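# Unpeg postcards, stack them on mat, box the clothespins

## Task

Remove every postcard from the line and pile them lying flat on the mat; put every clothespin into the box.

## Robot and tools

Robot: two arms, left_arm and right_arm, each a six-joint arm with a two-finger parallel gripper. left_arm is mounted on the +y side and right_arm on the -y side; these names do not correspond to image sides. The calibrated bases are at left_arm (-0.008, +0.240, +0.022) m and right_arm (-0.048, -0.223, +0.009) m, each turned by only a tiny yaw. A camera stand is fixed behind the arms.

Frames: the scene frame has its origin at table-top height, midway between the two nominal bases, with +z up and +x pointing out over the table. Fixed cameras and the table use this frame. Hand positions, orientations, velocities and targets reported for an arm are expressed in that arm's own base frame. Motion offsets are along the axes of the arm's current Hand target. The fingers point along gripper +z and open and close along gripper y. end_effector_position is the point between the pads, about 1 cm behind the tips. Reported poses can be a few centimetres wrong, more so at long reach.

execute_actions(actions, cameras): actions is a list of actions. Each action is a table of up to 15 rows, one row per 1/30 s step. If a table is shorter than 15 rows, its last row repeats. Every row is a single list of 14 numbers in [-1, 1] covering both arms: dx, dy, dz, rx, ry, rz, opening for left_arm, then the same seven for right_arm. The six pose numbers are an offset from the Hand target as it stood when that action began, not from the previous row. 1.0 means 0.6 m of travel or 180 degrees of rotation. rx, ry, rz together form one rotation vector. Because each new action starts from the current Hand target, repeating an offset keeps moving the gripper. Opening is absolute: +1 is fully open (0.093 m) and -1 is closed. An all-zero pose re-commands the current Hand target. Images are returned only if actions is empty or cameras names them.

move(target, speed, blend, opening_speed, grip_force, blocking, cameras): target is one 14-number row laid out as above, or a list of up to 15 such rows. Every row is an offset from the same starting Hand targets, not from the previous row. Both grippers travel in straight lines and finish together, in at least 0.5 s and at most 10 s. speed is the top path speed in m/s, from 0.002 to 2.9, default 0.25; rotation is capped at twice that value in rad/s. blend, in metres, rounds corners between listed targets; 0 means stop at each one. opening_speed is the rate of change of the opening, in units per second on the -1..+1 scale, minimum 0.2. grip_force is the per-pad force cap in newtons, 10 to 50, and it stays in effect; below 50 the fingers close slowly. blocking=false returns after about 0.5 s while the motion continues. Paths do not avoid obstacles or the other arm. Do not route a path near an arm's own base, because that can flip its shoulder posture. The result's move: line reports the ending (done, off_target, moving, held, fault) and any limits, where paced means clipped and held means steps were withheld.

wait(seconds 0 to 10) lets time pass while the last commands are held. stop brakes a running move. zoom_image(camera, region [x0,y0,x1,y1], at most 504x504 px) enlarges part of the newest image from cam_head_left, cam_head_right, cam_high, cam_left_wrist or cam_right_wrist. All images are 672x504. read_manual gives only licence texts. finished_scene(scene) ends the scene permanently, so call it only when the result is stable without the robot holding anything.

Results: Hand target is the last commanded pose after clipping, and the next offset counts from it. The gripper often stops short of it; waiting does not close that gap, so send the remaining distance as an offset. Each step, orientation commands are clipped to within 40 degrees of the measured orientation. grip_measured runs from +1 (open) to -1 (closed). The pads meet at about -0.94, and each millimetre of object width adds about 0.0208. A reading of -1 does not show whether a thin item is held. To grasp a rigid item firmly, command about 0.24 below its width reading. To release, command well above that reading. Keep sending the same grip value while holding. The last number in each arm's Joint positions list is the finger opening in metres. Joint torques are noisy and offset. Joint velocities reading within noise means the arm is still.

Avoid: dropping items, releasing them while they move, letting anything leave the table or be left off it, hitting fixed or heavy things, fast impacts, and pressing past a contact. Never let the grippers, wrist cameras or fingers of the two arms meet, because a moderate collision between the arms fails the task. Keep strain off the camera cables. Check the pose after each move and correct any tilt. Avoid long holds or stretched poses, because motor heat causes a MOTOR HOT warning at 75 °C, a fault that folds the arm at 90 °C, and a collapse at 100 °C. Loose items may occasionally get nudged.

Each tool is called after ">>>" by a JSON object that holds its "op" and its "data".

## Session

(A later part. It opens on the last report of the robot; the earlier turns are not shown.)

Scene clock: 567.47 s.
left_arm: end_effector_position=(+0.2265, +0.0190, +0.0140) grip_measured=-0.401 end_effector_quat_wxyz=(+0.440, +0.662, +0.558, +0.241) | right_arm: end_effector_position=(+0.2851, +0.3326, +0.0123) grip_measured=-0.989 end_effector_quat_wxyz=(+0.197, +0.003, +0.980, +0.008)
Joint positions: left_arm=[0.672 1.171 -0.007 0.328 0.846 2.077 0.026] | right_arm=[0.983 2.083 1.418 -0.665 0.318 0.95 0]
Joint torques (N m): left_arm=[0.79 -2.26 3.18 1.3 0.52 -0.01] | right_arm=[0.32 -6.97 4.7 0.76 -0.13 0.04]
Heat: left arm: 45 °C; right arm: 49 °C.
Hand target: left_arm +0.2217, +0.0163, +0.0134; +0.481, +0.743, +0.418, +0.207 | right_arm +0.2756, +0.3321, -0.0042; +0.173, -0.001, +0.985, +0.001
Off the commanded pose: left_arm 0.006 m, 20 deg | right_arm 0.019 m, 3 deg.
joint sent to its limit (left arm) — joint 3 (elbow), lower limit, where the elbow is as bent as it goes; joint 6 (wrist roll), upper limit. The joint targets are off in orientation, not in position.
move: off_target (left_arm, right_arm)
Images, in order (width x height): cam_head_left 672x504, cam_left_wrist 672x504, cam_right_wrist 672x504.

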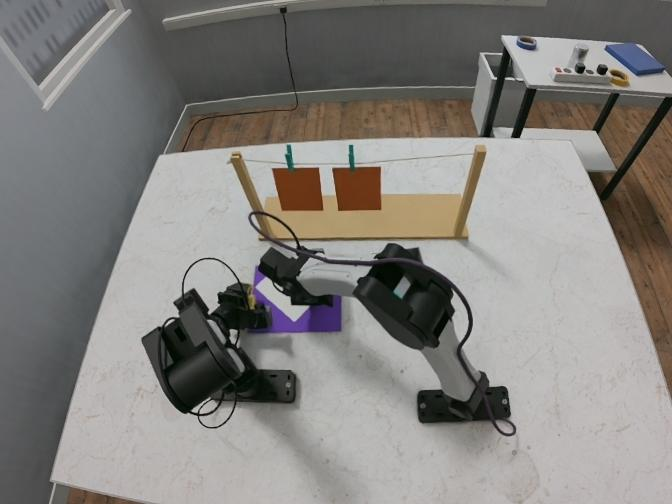

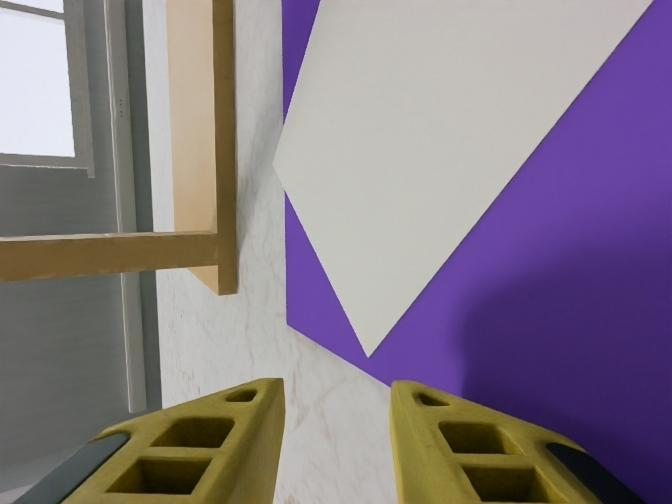

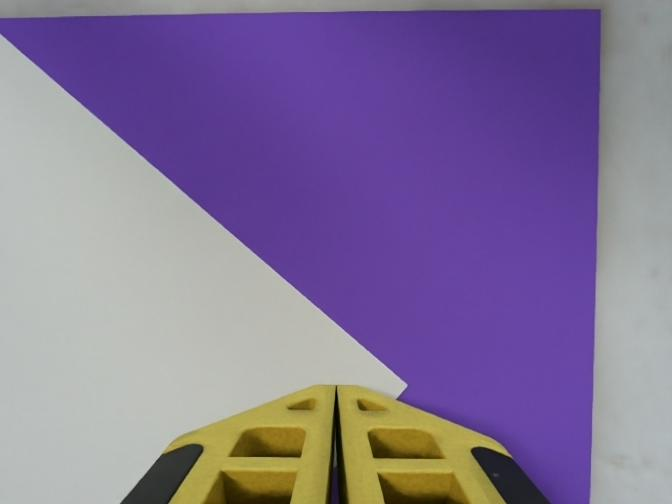

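>>> {"op": "move", "data": {"target": [0,0.05,-0.03,0,0,0,-0.4,0.047,-0.033,-0.013,0,0,0,-1], "speed": 0.06}}

>>> {"op": "move", "data": {"target": [0.04,0.25,-0.15,0,0,0,-0.4,-0.02,-0.3,-0.25,0,0,0,-1], "speed": 0.2, "cameras": ["all"]}}

Scene clock: 579.30 s.
left_arm: end_effector_position=(+0.2258, +0.0231, +0.0500) grip_measured=-0.401 end_effector_quat_wxyz=(+0.474, +0.645, +0.525, +0.289) | right_arm: end_effector_position=(+0.2688, +0.3251, +0.0109) grip_measured=-0.989 end_effector_quat_wxyz=(+0.215, +0.011, +0.976, +0.024)
Joint positions: left_arm=[0.757 0.898 -0.007 0.167 0.963 2.077 0.026] | right_arm=[1.014 2.007 1.28 -0.567 0.341 0.989 0]
Joint torques (N m): left_arm=[0.84 -1.1 4.14 1.35 0.51 -0.01] | right_arm=[0.62 -8.38 2.47 0.31 -0.31 0.04]
Heat: left arm: 45 °C; right arm: 47 °C.
Hand target: left_arm +0.2215, +0.0204, +0.0482; +0.481, +0.743, +0.418, +0.207 | right_arm +0.2465, +0.3122, -0.0065; +0.173, -0.001, +0.985, +0.001
Off the commanded pose: left_arm 0.005 m, 19 deg | right_arm 0.031 m, 6 deg.
joint sent to its limit (left arm) — joint 3 (elbow), lower limit, where the elbow is as bent as it goes; joint 6 (wrist roll), upper limit. The joint targets are off in orientation, not in position.
move: off_target (left_arm, right_arm)

Scene clock: 581.33 s.
left_arm: end_effector_position=(+0.2347, +0.0594, +0.2088) grip_measured=-0.401 end_effector_quat_wxyz=(+0.516, +0.603, +0.517, +0.320) | right_arm: end_effector_position=(+0.2053, +0.1310, +0.1316) grip_measured=-0.989 end_effector_quat_wxyz=(+0.167, -0.002, +0.986, -0.008)
Joint positions: left_arm=[0.936 0.746 0.539 -0.496 1.151 2.077 0.026] | right_arm=[0.728 1.225 0.987 -1.087 0.233 0.696 0]
Joint torques (N m): left_arm=[0.66 -0.25 8.2 1.31 0.53 -0.01] | right_arm=[-0.68 -4.18 6.95 0.78 0.1 -0.11]
Heat: left arm: 45 °C; right arm: 47 °C.
Hand target: left_arm +0.2345, +0.0603, +0.2196; +0.481, +0.743, +0.418, +0.207 | right_arm +0.2071, +0.1320, +0.1385; +0.173, -0.001, +0.985, +0.001
Off the commanded pose: left_arm 0.011 m, 24 deg | right_arm 0.007 m, 1 deg.
joint sent to its limit (left arm) — joint 6 (wrist roll), upper limit. The joint targets are off in orientation, not in position.
move: off_target (left_arm)

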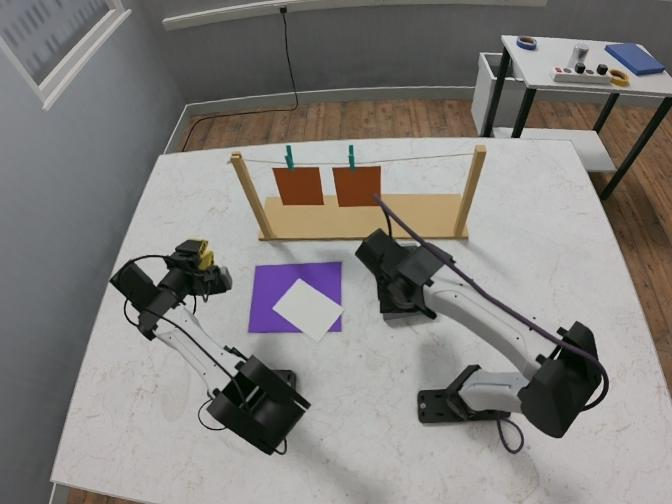

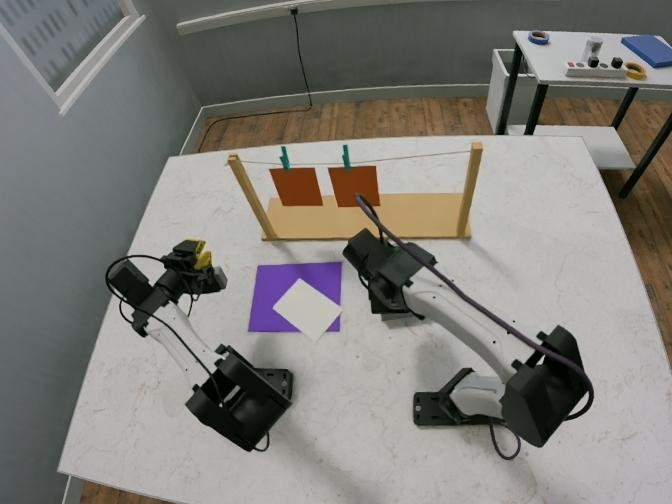

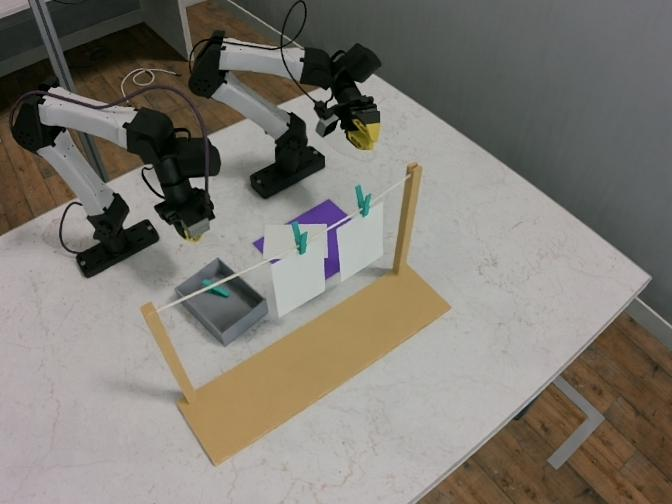

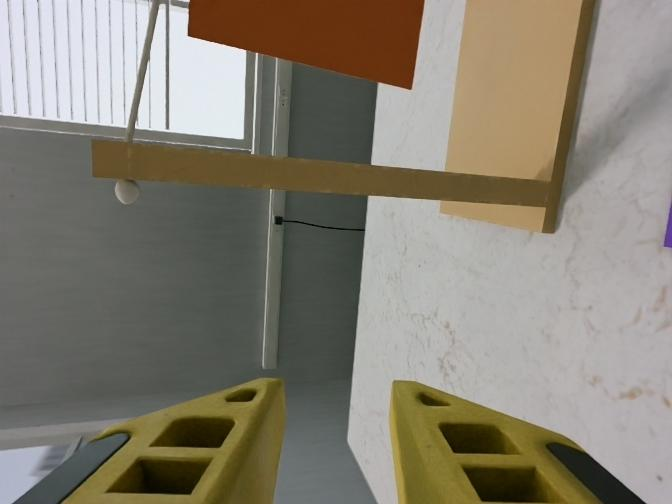

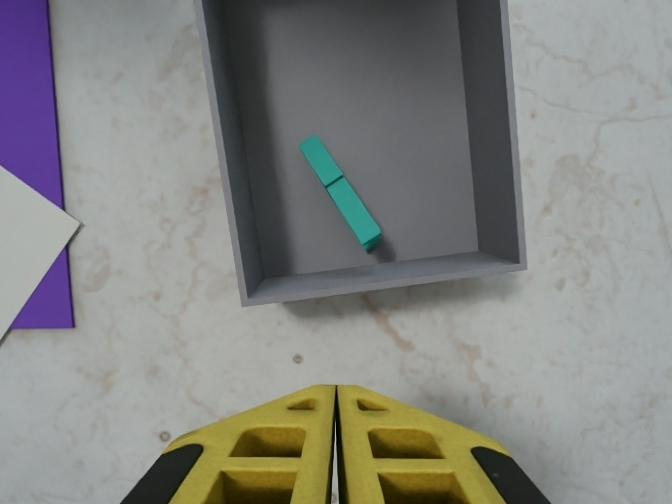

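>>> {"op": "move", "data": {"target": [[0,0,0,0,0,0,-0.4,-0.003,0.355,0.178,0,0,0,-1],[0,0,0,0,0,0,-0.4,0.0175,0.355,0.2345,0,0,0,-1],[0,0,0,0,0,0,-0.4,-0.03,0.405,0.2515,0,0,0,-1],[0,0,0,0,0,0,-0.4,-0.061,0.405,0.164,0,0,0,-1]], "speed": [0.25,0.07,0.06,0.15], "cameras": ["cam_head_left","cam_right_wrist","cam_high"]}}

Scene clock: 609.87 s.
left_arm: end_effector_position=(+0.2345, +0.0592, +0.2085) grip_measured=-0.401 end_effector_quat_wxyz=(+0.516, +0.603, +0.518, +0.319) | right_arm: end_effector_position=(+0.2690, +0.3698, +0.0390) grip_measured=-0.989 end_effector_quat_wxyz=(+0.163, -0.005, +0.986, -0.020)
Joint positions: left_arm=[0.936 0.746 0.539 -0.499 1.151 2.077 0.026] | right_arm=[1.052 2.208 1.752 -0.981 0.304 1.021 0]
Joint torques (N m): left_arm=[0.58 -0.32 8.29 1.29 0.5 -0.01] | right_arm=[-0.65 -13.29 7.35 0.54 0.17 -0.09]
Heat: left arm: 51 °C; right arm: 47 °C.
Hand target: left_arm +0.2345, +0.0603, +0.2196; +0.481, +0.743, +0.418, +0.207 | right_arm +0.2745, +0.3753, +0.0587; +0.173, -0.001, +0.985, +0.001
Off the commanded pose: left_arm 0.011 m, 24 deg | right_arm 0.021 m, 3 deg.
joint sent to its limit (left arm) — joint 6 (wrist roll), upper limit. The joint targets are off in orientation, not in position.
move: off_target (left_arm, right_arm)
Images, in order (width x height): cam_head_left 672x504, cam_high 672x504, cam_right_wrist 672x504.

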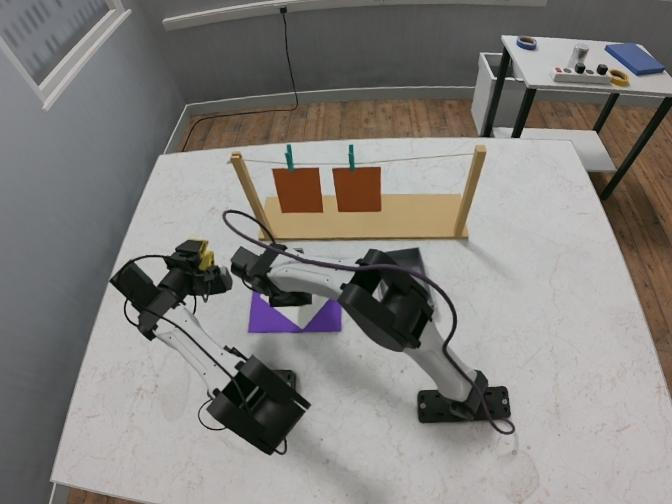

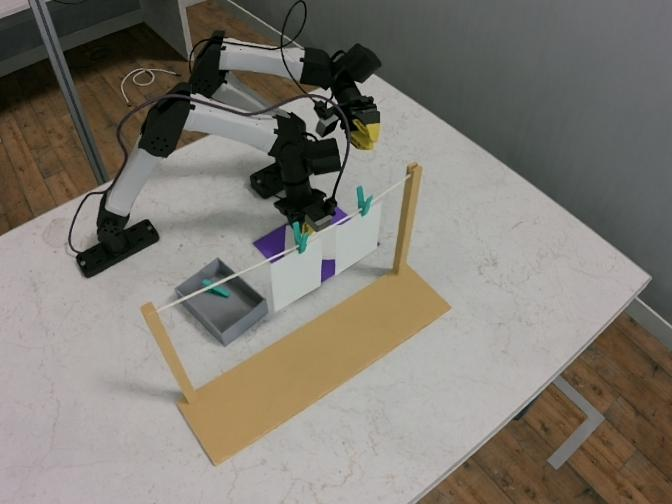

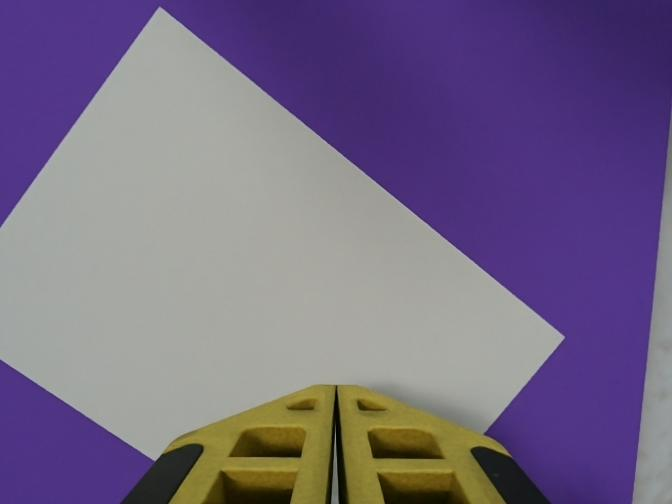

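>>> {"op": "move", "data": {"target": [[0,0,0,0,0,0,-0.4,-0.162,-0.5,-0.154,-0.312,-0.344,-0.22,-0.3],[0,0,0,0,0,0,-0.4,-0.296,-0.442,-0.095,-0.312,-0.344,-0.22,-0.3]], "blend": 0.03, "cameras": ["cam_head_left","cam_right_wrist","cam_high"]}}

Scene clock: 646.03 s.
left_arm: end_effector_position=(+0.2345, +0.0592, +0.2085) grip_measured=-0.401 end_effector_quat_wxyz=(+0.516, +0.603, +0.518, +0.319) | right_arm: end_effector_position=(+0.4160, +0.1096, +0.1674) grip_measured=-0.302 end_effector_quat_wxyz=(+0.586, -0.376, +0.604, +0.387)
Joint positions: left_arm=[0.936 0.746 0.539 -0.499 1.151 2.077 0.026] | right_arm=[-0.125 1.911 0.821 1.047 -1.265 -0.014 0.031]
Joint torques (N m): left_arm=[0.58 -0.32 8.29 1.29 0.5 -0.01] | right_arm=[0.17 -6.68 6.49 2 0.01 -0.02]
Heat: left arm: 54 °C; right arm: 49 °C.
Hand target: left_arm +0.2345, +0.0603, +0.2196; +0.481, +0.743, +0.418, +0.207 | right_arm +0.4225, +0.1100, +0.1724; +0.596, -0.380, +0.597, +0.379
Off the commanded pose: left_arm 0.011 m, 24 deg | right_arm 0.008 m, 2 deg.
joint sent to its limit (left arm) — joint 6 (wrist roll), upper limit. The joint targets are off in orientation, not in position.
move: off_target (left_arm)
Images, in order (width x height): cam_head_left 672x504, cam_high 672x504, cam_right_wrist 672x504.

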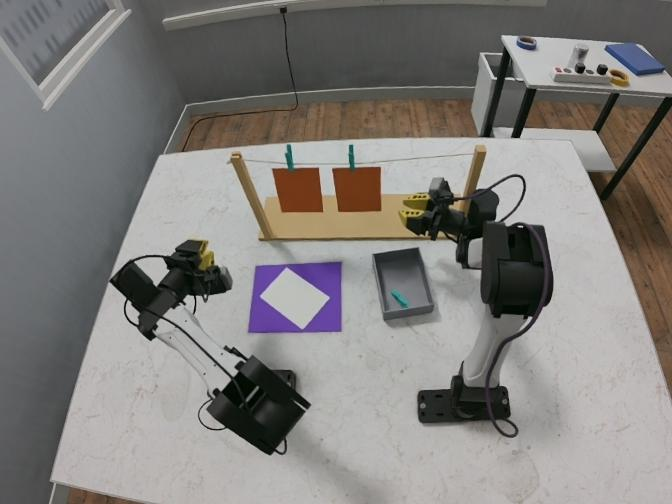

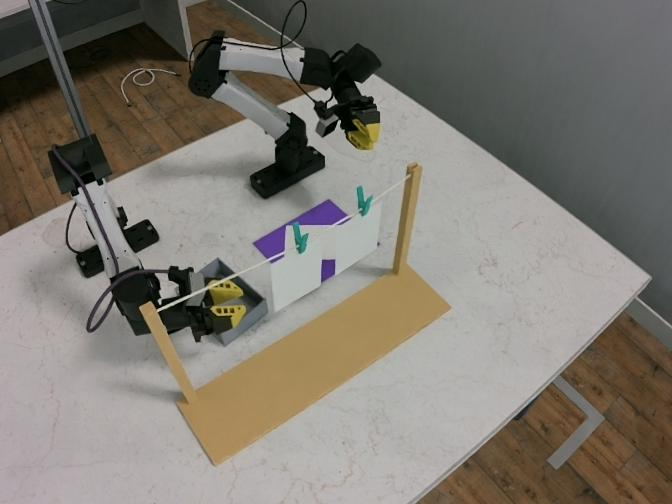

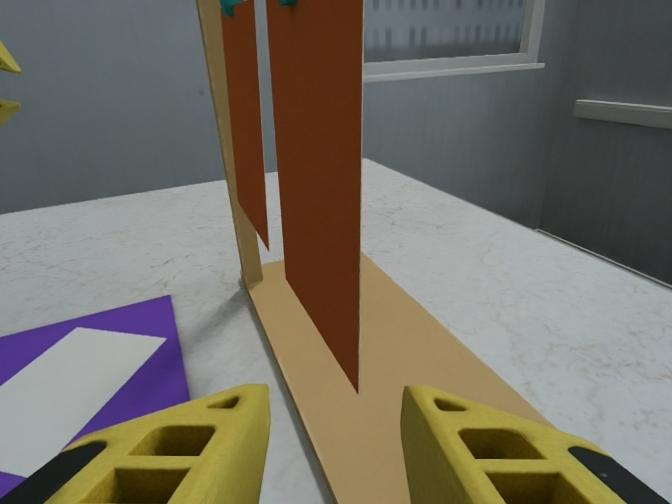

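>>> {"op": "move", "data": {"target": [-0.316,0.36,0.256,0.097,0.061,-0.007,1,0,0,0.153,0,0,0,-0.3], "speed": [0.12], "cameras": ["all"]}}

Scene clock: 666.30 s.
left_arm: end_effector_position=(+0.3261, -0.2189, +0.3529) grip_measured=+1.000 end_effector_quat_wxyz=(+0.319, +0.784, +0.494, +0.201) | right_arm: end_effector_position=(+0.4555, +0.1907, +0.1697) grip_measured=-0.302 end_effector_quat_wxyz=(+0.592, -0.381, +0.599, +0.381)
Joint positions: left_arm=[-0.652 1.58 1.973 -1.201 -0.144 1.423 0.093] | right_arm=[0.098 2.022 0.993 1.013 -1.041 -0.008 0.031]
Joint torques (N m): left_arm=[-0.03 -4.82 7.45 1.54 -0.26 -0.09] | right_arm=[0.31 -7.8 6.99 1.87 0.05 -0.01]
Heat: left arm: 55 °C; right arm: 49 °C.
Hand target: left_arm +0.3272, -0.2190, +0.3593; +0.323, +0.779, +0.496, +0.206 | right_arm +0.4613, +0.1933, +0.1723; +0.596, -0.381, +0.597, +0.379
Off the commanded pose: left_arm 0.007 m, 1 deg | right_arm 0.007 m, 1 deg.
move: done

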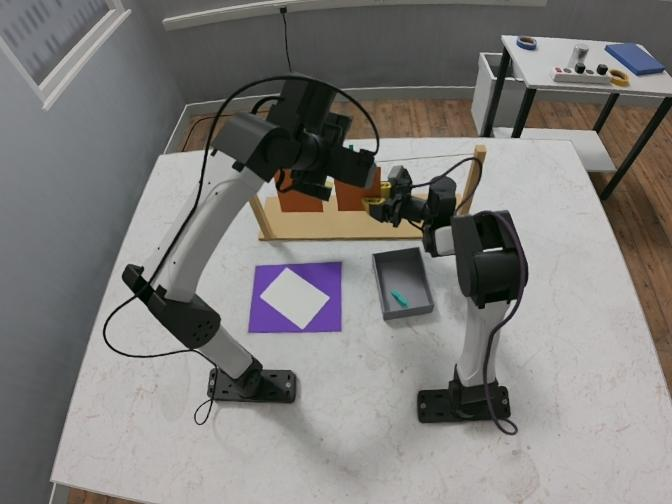

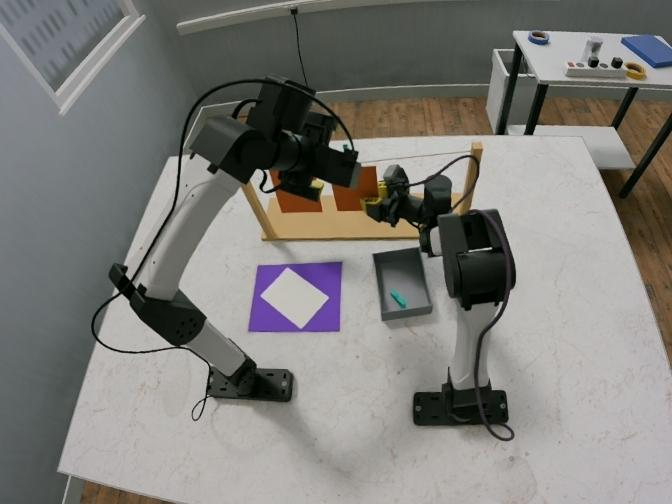

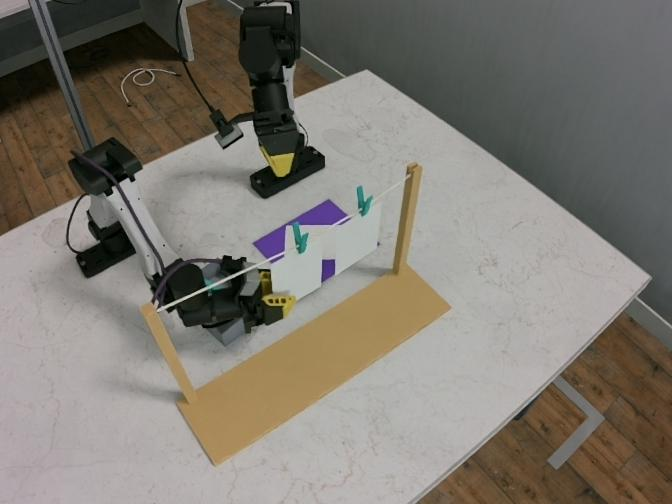

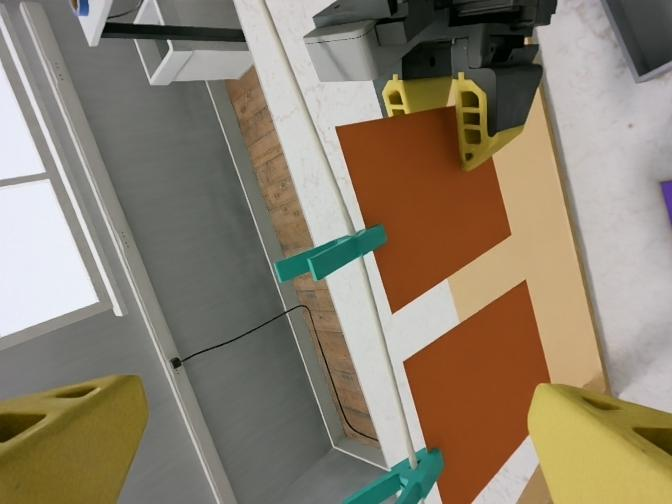

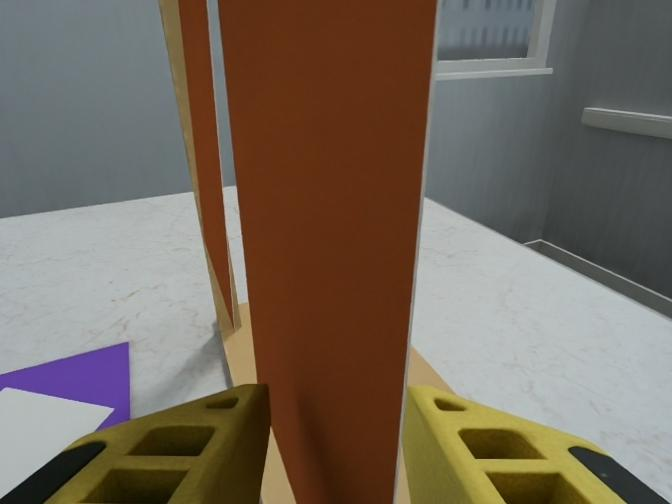

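>>> {"op": "move", "data": {"target": [0,0,0,0,0,0,1,0,0,0,0,0,0,-1], "opening_speed": 0.5}}

>>> {"op": "move", "data": {"target": [0,0,0,0,0,0,1,-0.037,-0.102,0,0,0,-0.222,-1], "speed": 0.1, "cameras": ["all"]}}

Scene clock: 674.17 s.
left_arm: end_effector_position=(+0.3261, -0.2188, +0.3528) grip_measured=+1.000 end_effector_quat_wxyz=(+0.319, +0.784, +0.494, +0.201) | right_arm: end_effector_position=(+0.4556, +0.1906, +0.1697) grip_measured=-0.989 end_effector_quat_wxyz=(+0.592, -0.381, +0.599, +0.381)
Joint positions: left_arm=[-0.652 1.58 1.973 -1.201 -0.144 1.423 0.093] | right_arm=[0.098 2.022 0.993 1.013 -1.041 -0.008 0]
Joint torques (N m): left_arm=[-0.03 -4.82 7.45 1.55 -0.25 -0.09] | right_arm=[0.28 -7.8 6.99 1.86 0.04 -0.01]
Heat: left arm: 54 °C; right arm: 49 °C.
Hand target: left_arm +0.3272, -0.2190, +0.3593; +0.322, +0.779, +0.496, +0.206 | right_arm +0.4614, +0.1932, +0.1722; +0.596, -0.380, +0.597, +0.379
Off the commanded pose: left_arm 0.007 m, 1 deg | right_arm 0.007 m, 1 deg.
move: done

Scene clock: 678.33 s.
left_arm: end_effector_position=(+0.3261, -0.2188, +0.3528) grip_measured=+1.000 end_effector_quat_wxyz=(+0.319, +0.784, +0.494, +0.201) | right_arm: end_effector_position=(+0.5117, +0.1701, +0.1933) grip_measured=-0.989 end_effector_quat_wxyz=(+0.688, -0.560, +0.434, +0.155)
Joint positions: left_arm=[-0.652 1.58 1.973 -1.201 -0.144 1.423 0.093] | right_arm=[0.04 2.126 1.282 0.836 -1.094 -0.697 0]
Joint torques (N m): left_arm=[-0.03 -4.82 7.46 1.55 -0.25 -0.09] | right_arm=[-0.68 -8.94 7.61 1.71 -0.16 -0.05]
Heat: left arm: 54 °C; right arm: 49 °C.
Hand target: left_arm +0.3272, -0.2190, +0.3593; +0.322, +0.779, +0.496, +0.206 | right_arm +0.5168, +0.1674, +0.1944; +0.690, -0.562, +0.431, +0.153
Off the commanded pose: left_arm 0.007 m, 1 deg | right_arm 0.006 m, 0 deg.
move: done

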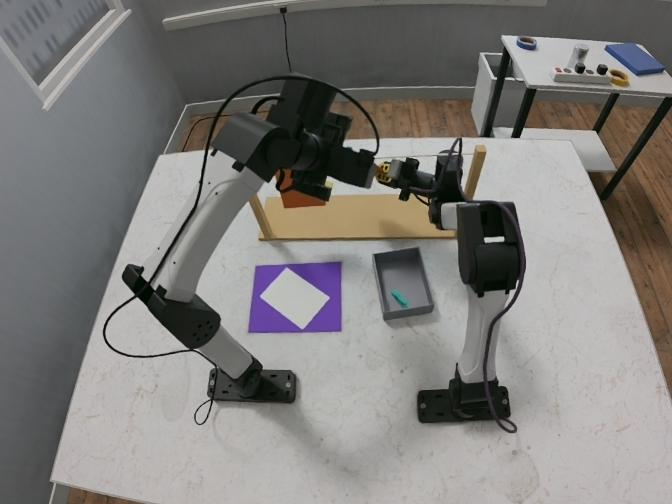

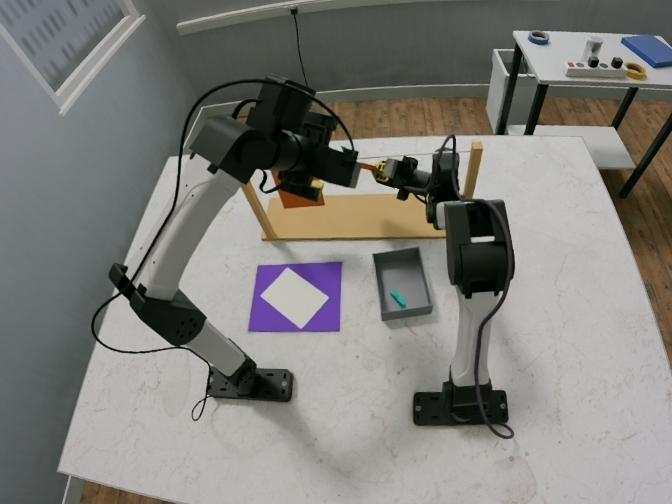

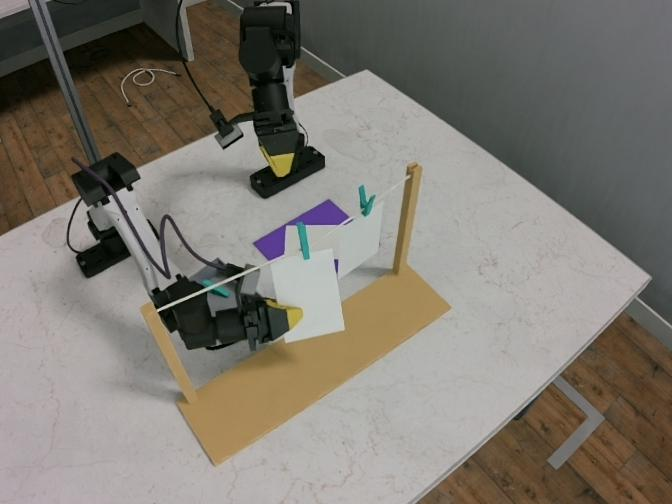

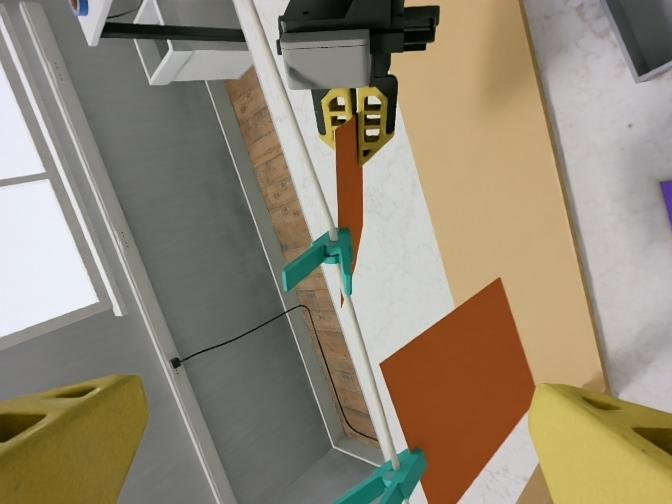

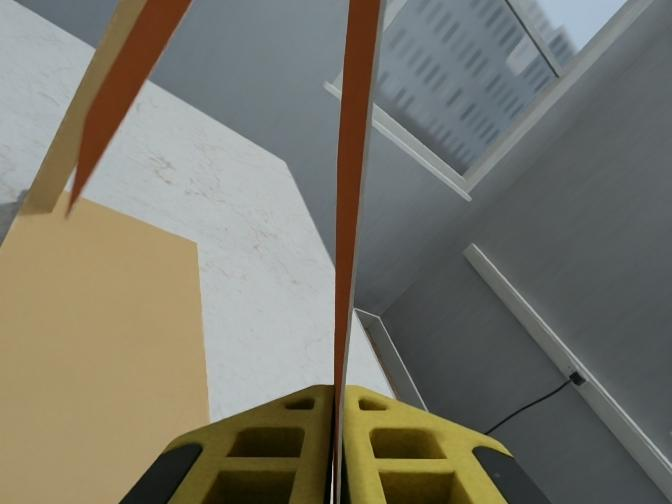

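>>> {"op": "move", "data": {"target": [0,0.01,0.08,0,0,0,1,0,0,0,0,0,0,-1], "speed": 0.15, "cameras": ["cam_left_wrist"]}}

Scene clock: 685.03 s.
left_arm: end_effector_position=(+0.3578, -0.2334, +0.3299) grip_measured=+1.000 end_effector_quat_wxyz=(+0.317, +0.780, +0.500, +0.205) | right_arm: end_effector_position=(+0.5117, +0.1701, +0.1932) grip_measured=-0.989 end_effector_quat_wxyz=(+0.688, -0.560, +0.434, +0.155)
Joint positions: left_arm=[-0.635 1.656 1.945 -1.097 -0.144 1.425 0.093] | right_arm=[0.04 2.126 1.282 0.836 -1.095 -0.698 0]
Joint torques (N m): left_arm=[0.76 -6.32 4.68 1.93 -0.05 0.06] | right_arm=[-0.66 -8.95 7.64 1.7 -0.15 -0.07]
Heat: left arm: 54 °C; right arm: 50 °C.
Hand target: left_arm +0.3619, -0.2351, +0.3299; +0.323, +0.779, +0.496, +0.206 | right_arm +0.5168, +0.1674, +0.1944; +0.689, -0.561, +0.431, +0.153
Off the commanded pose: left_arm 0.004 m, 1 deg | right_arm 0.006 m, 0 deg.
move: done
Images, in order (width x height): cam_left_wrist 672x504.

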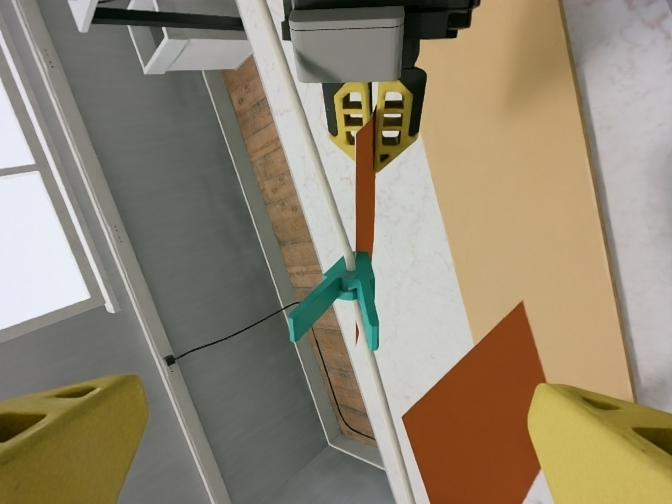

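>>> {"op": "move", "data": {"target": [0.022,0,0.067,0,0,0,1,0,0,0,0,0,0,-1], "speed": 0.12, "cameras": ["cam_left_wrist"]}}

Scene clock: 696.77 s.
left_arm: end_effector_position=(+0.3897, -0.2325, +0.3029) grip_measured=+1.000 end_effector_quat_wxyz=(+0.317, +0.778, +0.501, +0.207) | right_arm: end_effector_position=(+0.5117, +0.1701, +0.1932) grip_measured=-0.989 end_effector_quat_wxyz=(+0.688, -0.560, +0.434, +0.155)
Joint positions: left_arm=[-0.579 1.701 1.873 -0.973 -0.11 1.463 0.093] | right_arm=[0.04 2.126 1.282 0.836 -1.095 -0.698 0]
Joint torques (N m): left_arm=[0.59 -6.8 4.86 1.92 0.02 0.05] | right_arm=[-0.66 -8.94 7.61 1.7 -0.15 -0.06]
Heat: left arm: 52 °C; right arm: 50 °C.
Hand target: left_arm +0.3931, -0.2352, +0.3014; +0.323, +0.779, +0.496, +0.206 | right_arm +0.5168, +0.1674, +0.1944; +0.689, -0.561, +0.431, +0.153
Off the commanded pose: left_arm 0.005 m, 1 deg | right_arm 0.006 m, 0 deg.
move: done
Images, in order (width x height): cam_left_wrist 672x504.

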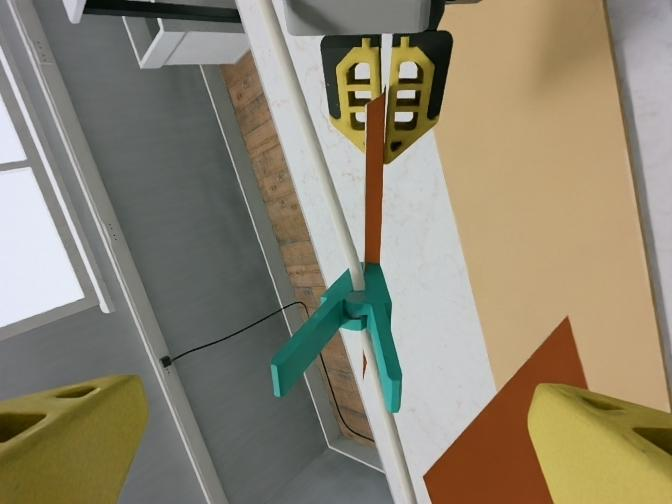

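>>> {"op": "move", "data": {"target": [0.008,0,0.045,0,0,0,1,0,0,0,0,0,0,-1], "speed": 0.12}}

>>> {"op": "move", "data": {"target": [0,0,0,0,0,0,-0.95,0,0,0,0,0,0,-1], "opening_speed": 0.6, "cameras": ["cam_left_wrist","cam_right_wrist","cam_high"]}}

Scene clock: 704.80 s.
left_arm: end_effector_position=(+0.4087, -0.2369, +0.2844) grip_measured=+1.000 end_effector_quat_wxyz=(+0.317, +0.778, +0.501, +0.207) | right_arm: end_effector_position=(+0.5117, +0.1701, +0.1932) grip_measured=-0.989 end_effector_quat_wxyz=(+0.688, -0.560, +0.434, +0.155)
Joint positions: left_arm=[-0.559 1.745 1.844 -0.898 -0.096 1.478 0.093] | right_arm=[0.04 2.126 1.282 0.836 -1.095 -0.698 0]
Joint torques (N m): left_arm=[0.73 -7.19 5 1.94 0.03 0.06] | right_arm=[-0.66 -8.95 7.64 1.69 -0.16 -0.06]
Heat: left arm: 51 °C; right arm: 51 °C.
Hand target: left_arm +0.4125, -0.2388, +0.2821; +0.322, +0.779, +0.496, +0.206 | right_arm +0.5168, +0.1674, +0.1944; +0.689, -0.561, +0.431, +0.153
Off the commanded pose: left_arm 0.005 m, 1 deg | right_arm 0.006 m, 0 deg.
move: done

Scene clock: 708.37 s.
left_arm: end_effector_position=(+0.4089, -0.2370, +0.2845) grip_measured=-0.748 end_effector_quat_wxyz=(+0.318, +0.778, +0.500, +0.207) | right_arm: end_effector_position=(+0.5116, +0.1701, +0.1924) grip_measured=-0.989 end_effector_quat_wxyz=(+0.687, -0.560, +0.435, +0.157)
Joint positions: left_arm=[-0.559 1.745 1.844 -0.897 -0.096 1.479 0.009] | right_arm=[0.04 2.126 1.282 0.83 -1.095 -0.698 0]
Joint torques (N m): left_arm=[0.73 -7.19 4.98 1.93 0.02 0.07] | right_arm=[-0.68 -8.95 7.62 1.76 -0.16 -0.07]
Heat: left arm: 51 °C; right arm: 51 °C.
Hand target: left_arm +0.4126, -0.2388, +0.2821; +0.323, +0.779, +0.496, +0.206 | right_arm +0.5168, +0.1674, +0.1944; +0.690, -0.561, +0.431, +0.153
Off the commanded pose: left_arm 0.005 m, 1 deg | right_arm 0.006 m, 1 deg.
move: done
Images, in order (width x height): cam_high 672x504, cam_left_wrist 672x504, cam_right_wrist 672x504.

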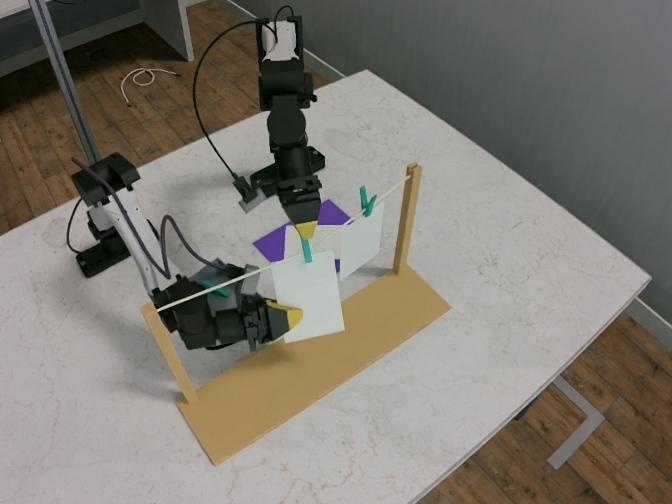

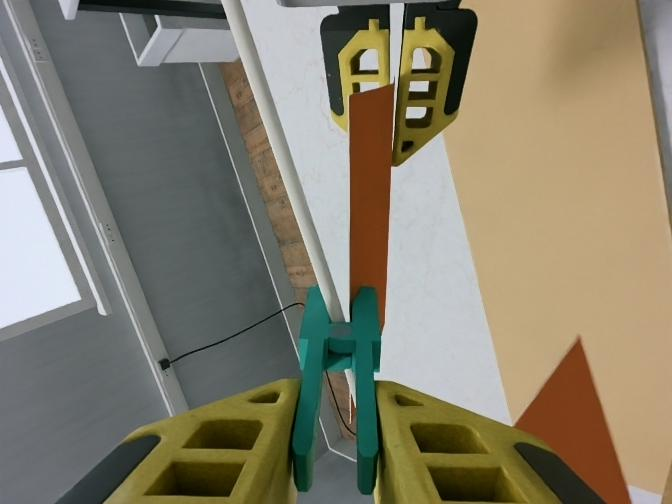

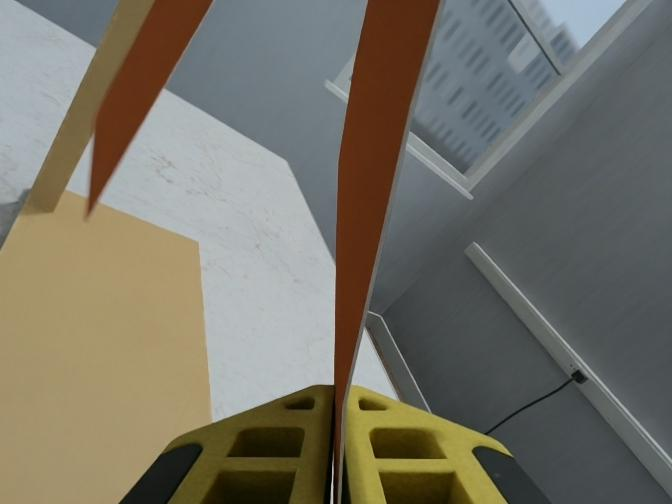

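>>> {"op": "move", "data": {"target": [[0.04,0,-0.06,0,0,0,-0.95,0,0,0,0,0,0,-1],[0.04,0,-0.13,0,0,0,-0.95,0,0,0,0,0,0,-1]], "speed": 0.12, "blend": 0.02, "cameras": ["cam_left_wrist","cam_right_wrist","cam_high"]}}

Scene clock: 716.83 s.
left_arm: end_effector_position=(+0.3773, -0.1947, +0.3192) grip_measured=-0.763 end_effector_quat_wxyz=(+0.305, +0.783, +0.505, +0.200) | right_arm: end_effector_position=(+0.5116, +0.1701, +0.1924) grip_measured=-0.989 end_effector_quat_wxyz=(+0.687, -0.560, +0.435, +0.157)
Joint positions: left_arm=[-0.498 1.641 1.899 -1.083 -0.054 1.52 0.009] | right_arm=[0.04 2.126 1.282 0.83 -1.095 -0.699 0]
Joint torques (N m): left_arm=[0.36 -8.16 7.64 1.54 0.04 0.07] | right_arm=[-0.68 -8.95 7.64 1.76 -0.16 -0.05]
Heat: left arm: 51 °C; right arm: 52 °C.
Hand target: left_arm +0.3727, -0.1938, +0.3374; +0.323, +0.779, +0.496, +0.206 | right_arm +0.5168, +0.1674, +0.1944; +0.690, -0.562, +0.431, +0.153
Off the commanded pose: left_arm 0.019 m, 2 deg | right_arm 0.006 m, 1 deg.
move: off_target (left_arm)
Images, in order (width x height): cam_high 672x504, cam_left_wrist 672x504, cam_right_wrist 672x504.

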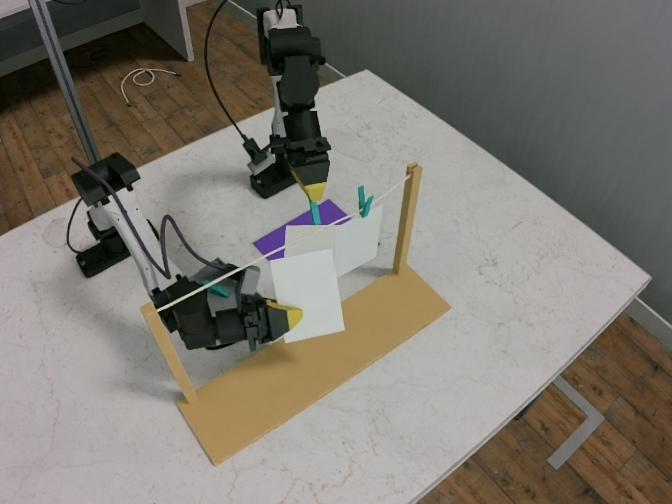

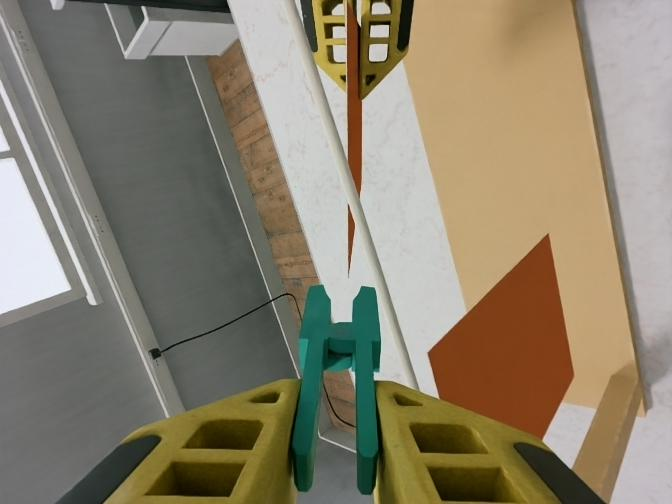

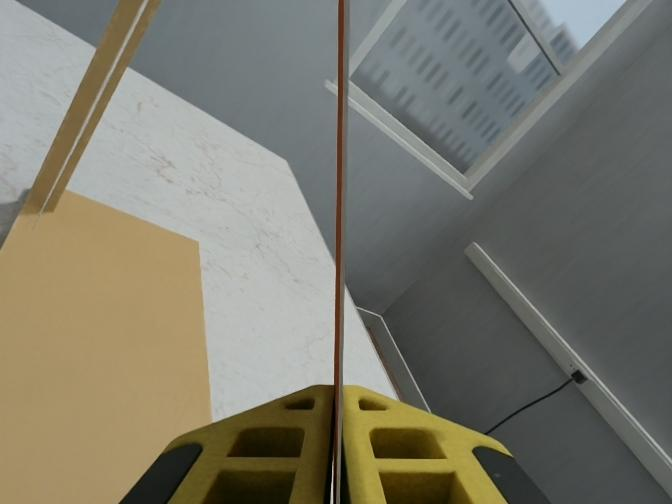

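>>> {"op": "move", "data": {"target": [-0.3,-0.307,0.204,0.139,0,0,-0.95,0,0,0,0,0,0,-1], "speed": 0.2, "cameras": ["cam_left_wrist","cam_head_left"]}}

Scene clock: 730.03 s.
left_arm: end_effector_position=(+0.2546, -0.3341, +0.1211) grip_measured=-0.763 end_effector_quat_wxyz=(+0.137, +0.835, +0.525, +0.094) | right_arm: end_effector_position=(+0.5118, +0.1697, +0.1924) grip_measured=-0.989 end_effector_quat_wxyz=(+0.687, -0.560, +0.435, +0.156)
Joint positions: left_arm=[-0.992 1.881 1.586 -0.995 -0.181 1.052 0.009] | right_arm=[0.039 2.126 1.282 0.83 -1.095 -0.699 0]
Joint torques (N m): left_arm=[0.2 -8.09 5.26 1.16 -0.18 -0.1] | right_arm=[-0.58 -8.94 7.64 1.76 -0.16 -0.06]
Heat: left arm: 50 °C; right arm: 52 °C.
Hand target: left_arm +0.2571, -0.3384, +0.1205; +0.146, +0.831, +0.529, +0.094 | right_arm +0.5168, +0.1675, +0.1944; +0.690, -0.562, +0.431, +0.153
Off the commanded pose: left_arm 0.005 m, 1 deg | right_arm 0.006 m, 1 deg.
move: done
Images, in order (width x height): cam_head_left 672x504, cam_left_wrist 672x504.

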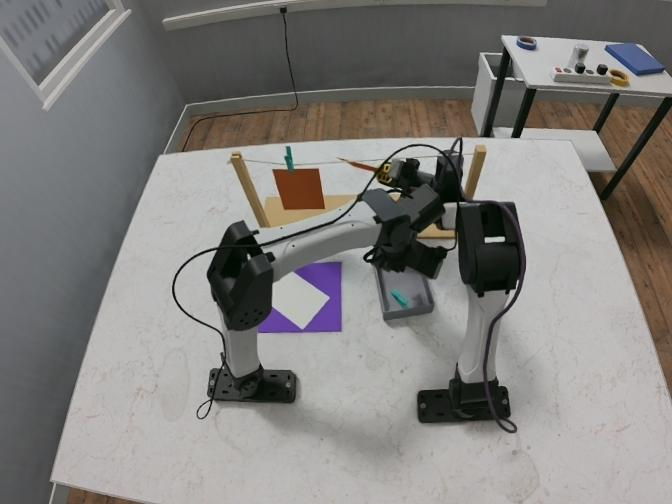

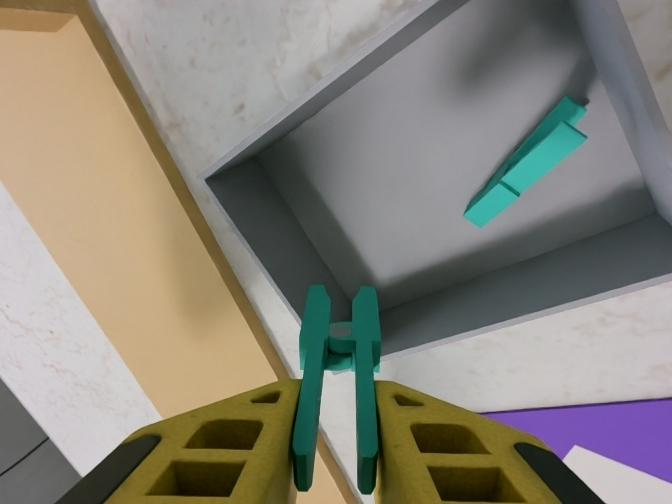

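>>> {"op": "move", "data": {"target": [[-0.077,-0.07,0,0,0,0,-0.95,0,0,0,0,0,0,-1],[-0.077,-0.105,0.095,0,0,0,-0.95,0,0,0,0,0,0,-1]], "speed": 0.12, "blend": 0.01, "cameras": ["cam_left_wrist","cam_high"]}}

Scene clock: 739.53 s.
left_arm: end_effector_position=(+0.2253, -0.3489, +0.1124) grip_measured=-0.763 end_effector_quat_wxyz=(+0.135, +0.839, +0.519, +0.087) | right_arm: end_effector_position=(+0.5118, +0.1697, +0.1923) grip_measured=-0.989 end_effector_quat_wxyz=(+0.687, -0.560, +0.436, +0.156)
Joint positions: left_arm=[-1.073 1.881 1.556 -0.983 -0.187 0.985 0.009] | right_arm=[0.039 2.126 1.282 0.83 -1.095 -0.699 0]
Joint torques (N m): left_arm=[0.51 -8.35 5.48 0.88 -0.2 0.02] | right_arm=[-0.59 -8.96 7.62 1.76 -0.17 -0.06]
Heat: left arm: 50 °C; right arm: 53 °C.
Hand target: left_arm +0.2267, -0.3485, +0.1129; +0.135, +0.839, +0.519, +0.088 (not the last commanded pose) | right_arm +0.5168, +0.1675, +0.1944; +0.689, -0.562, +0.431, +0.153
Off the commanded pose: left_arm 0.073 m, 2 deg | right_arm 0.006 m, 1 deg.
move: held (left_arm; a check stopped the path); path passed 0 of 2 targets; limits=held
pose unreachable (left arm): on one or more control steps of this call, first in action 0 (counted from 0), this arm could not follow its commanded pose, so it was not sent that pose on those steps. It may still have moved: this result reports where it is.
cause: moving toward the commanded pose would bring a part of the arm too close to another arm (this arm's wrist (the part past joint 4) and the right arm's forearm (the part past joint 3), where that arm would come to rest).
Images, in order (width x height): cam_high 672x504, cam_left_wrist 672x504.

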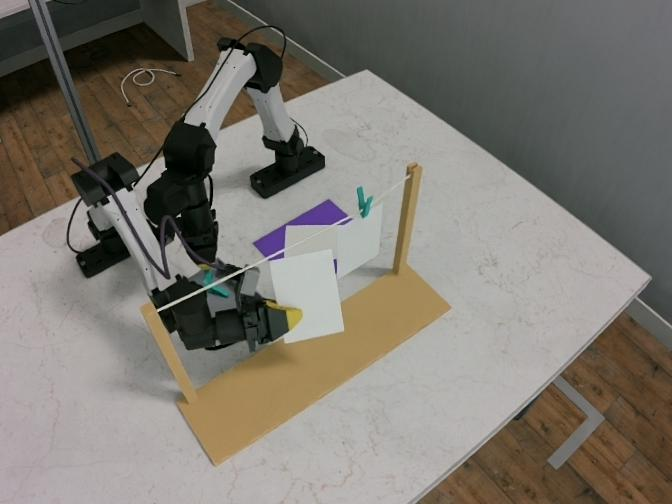

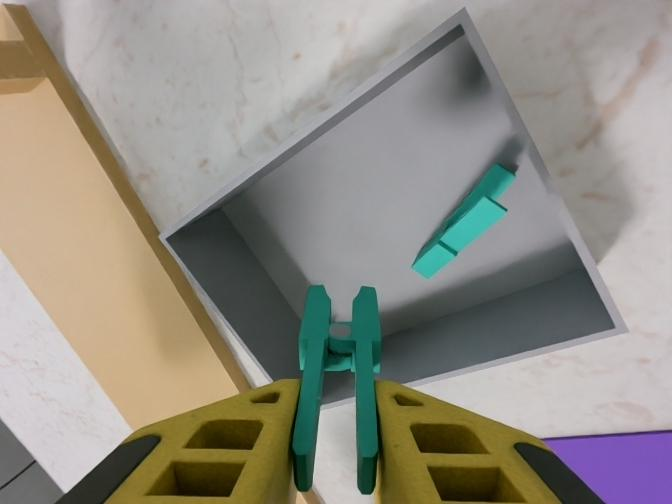

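>>> {"op": "move", "data": {"target": [-0.01,-0.063,0.098,0,0,0,-0.95,0,0,0,0,0,0,-1], "speed": 0.12, "cameras": ["cam_left_wrist","cam_head_left"]}}

Scene clock: 754.23 s.
left_arm: end_effector_position=(+0.2115, -0.3457, +0.0537) grip_measured=-0.763 end_effector_quat_wxyz=(+0.140, +0.839, +0.518, +0.089) | right_arm: end_effector_position=(+0.5118, +0.1697, +0.1923) grip_measured=-0.989 end_effector_quat_wxyz=(+0.687, -0.560, +0.436, +0.156)
Joint positions: left_arm=[-1.104 1.884 1.319 -0.737 -0.199 0.958 0.009] | right_arm=[0.039 2.126 1.282 0.83 -1.095 -0.699 0]
Joint torques (N m): left_arm=[-0.27 -7.01 4.12 1.06 -0.19 -0.09] | right_arm=[-0.57 -8.96 7.65 1.75 -0.16 -0.06]
Heat: left arm: 49 °C; right arm: 53 °C.
Hand target: left_arm +0.2088, -0.3458, +0.0450; +0.135, +0.839, +0.519, +0.088 | right_arm +0.5168, +0.1675, +0.1944; +0.689, -0.562, +0.431, +0.153
Off the commanded pose: left_arm 0.009 m, 1 deg | right_arm 0.006 m, 1 deg.
move: done
Images, in order (width x height): cam_head_left 672x504, cam_left_wrist 672x504.

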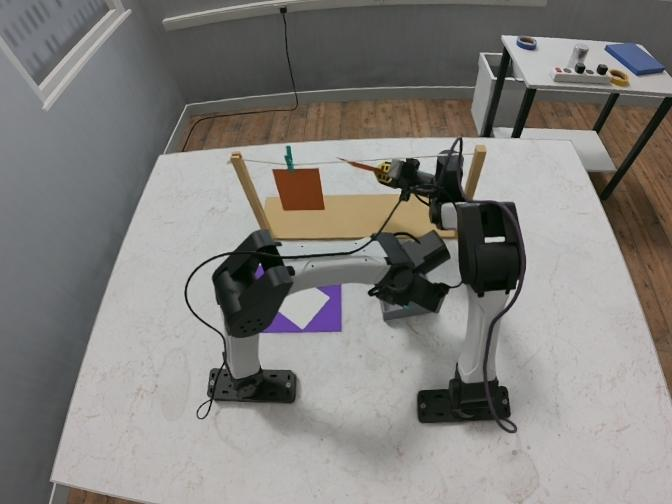

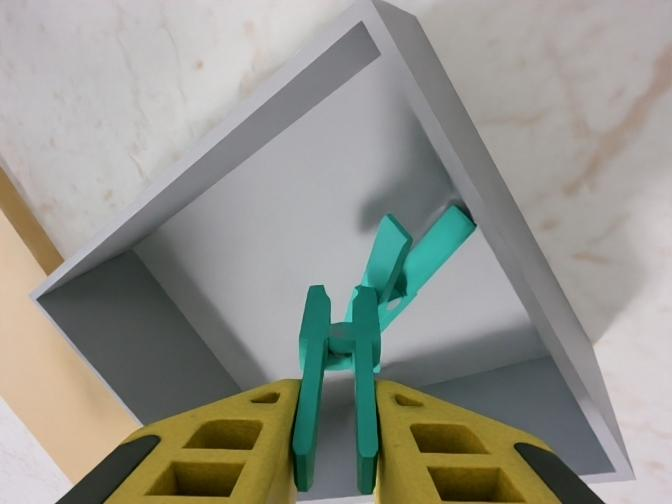

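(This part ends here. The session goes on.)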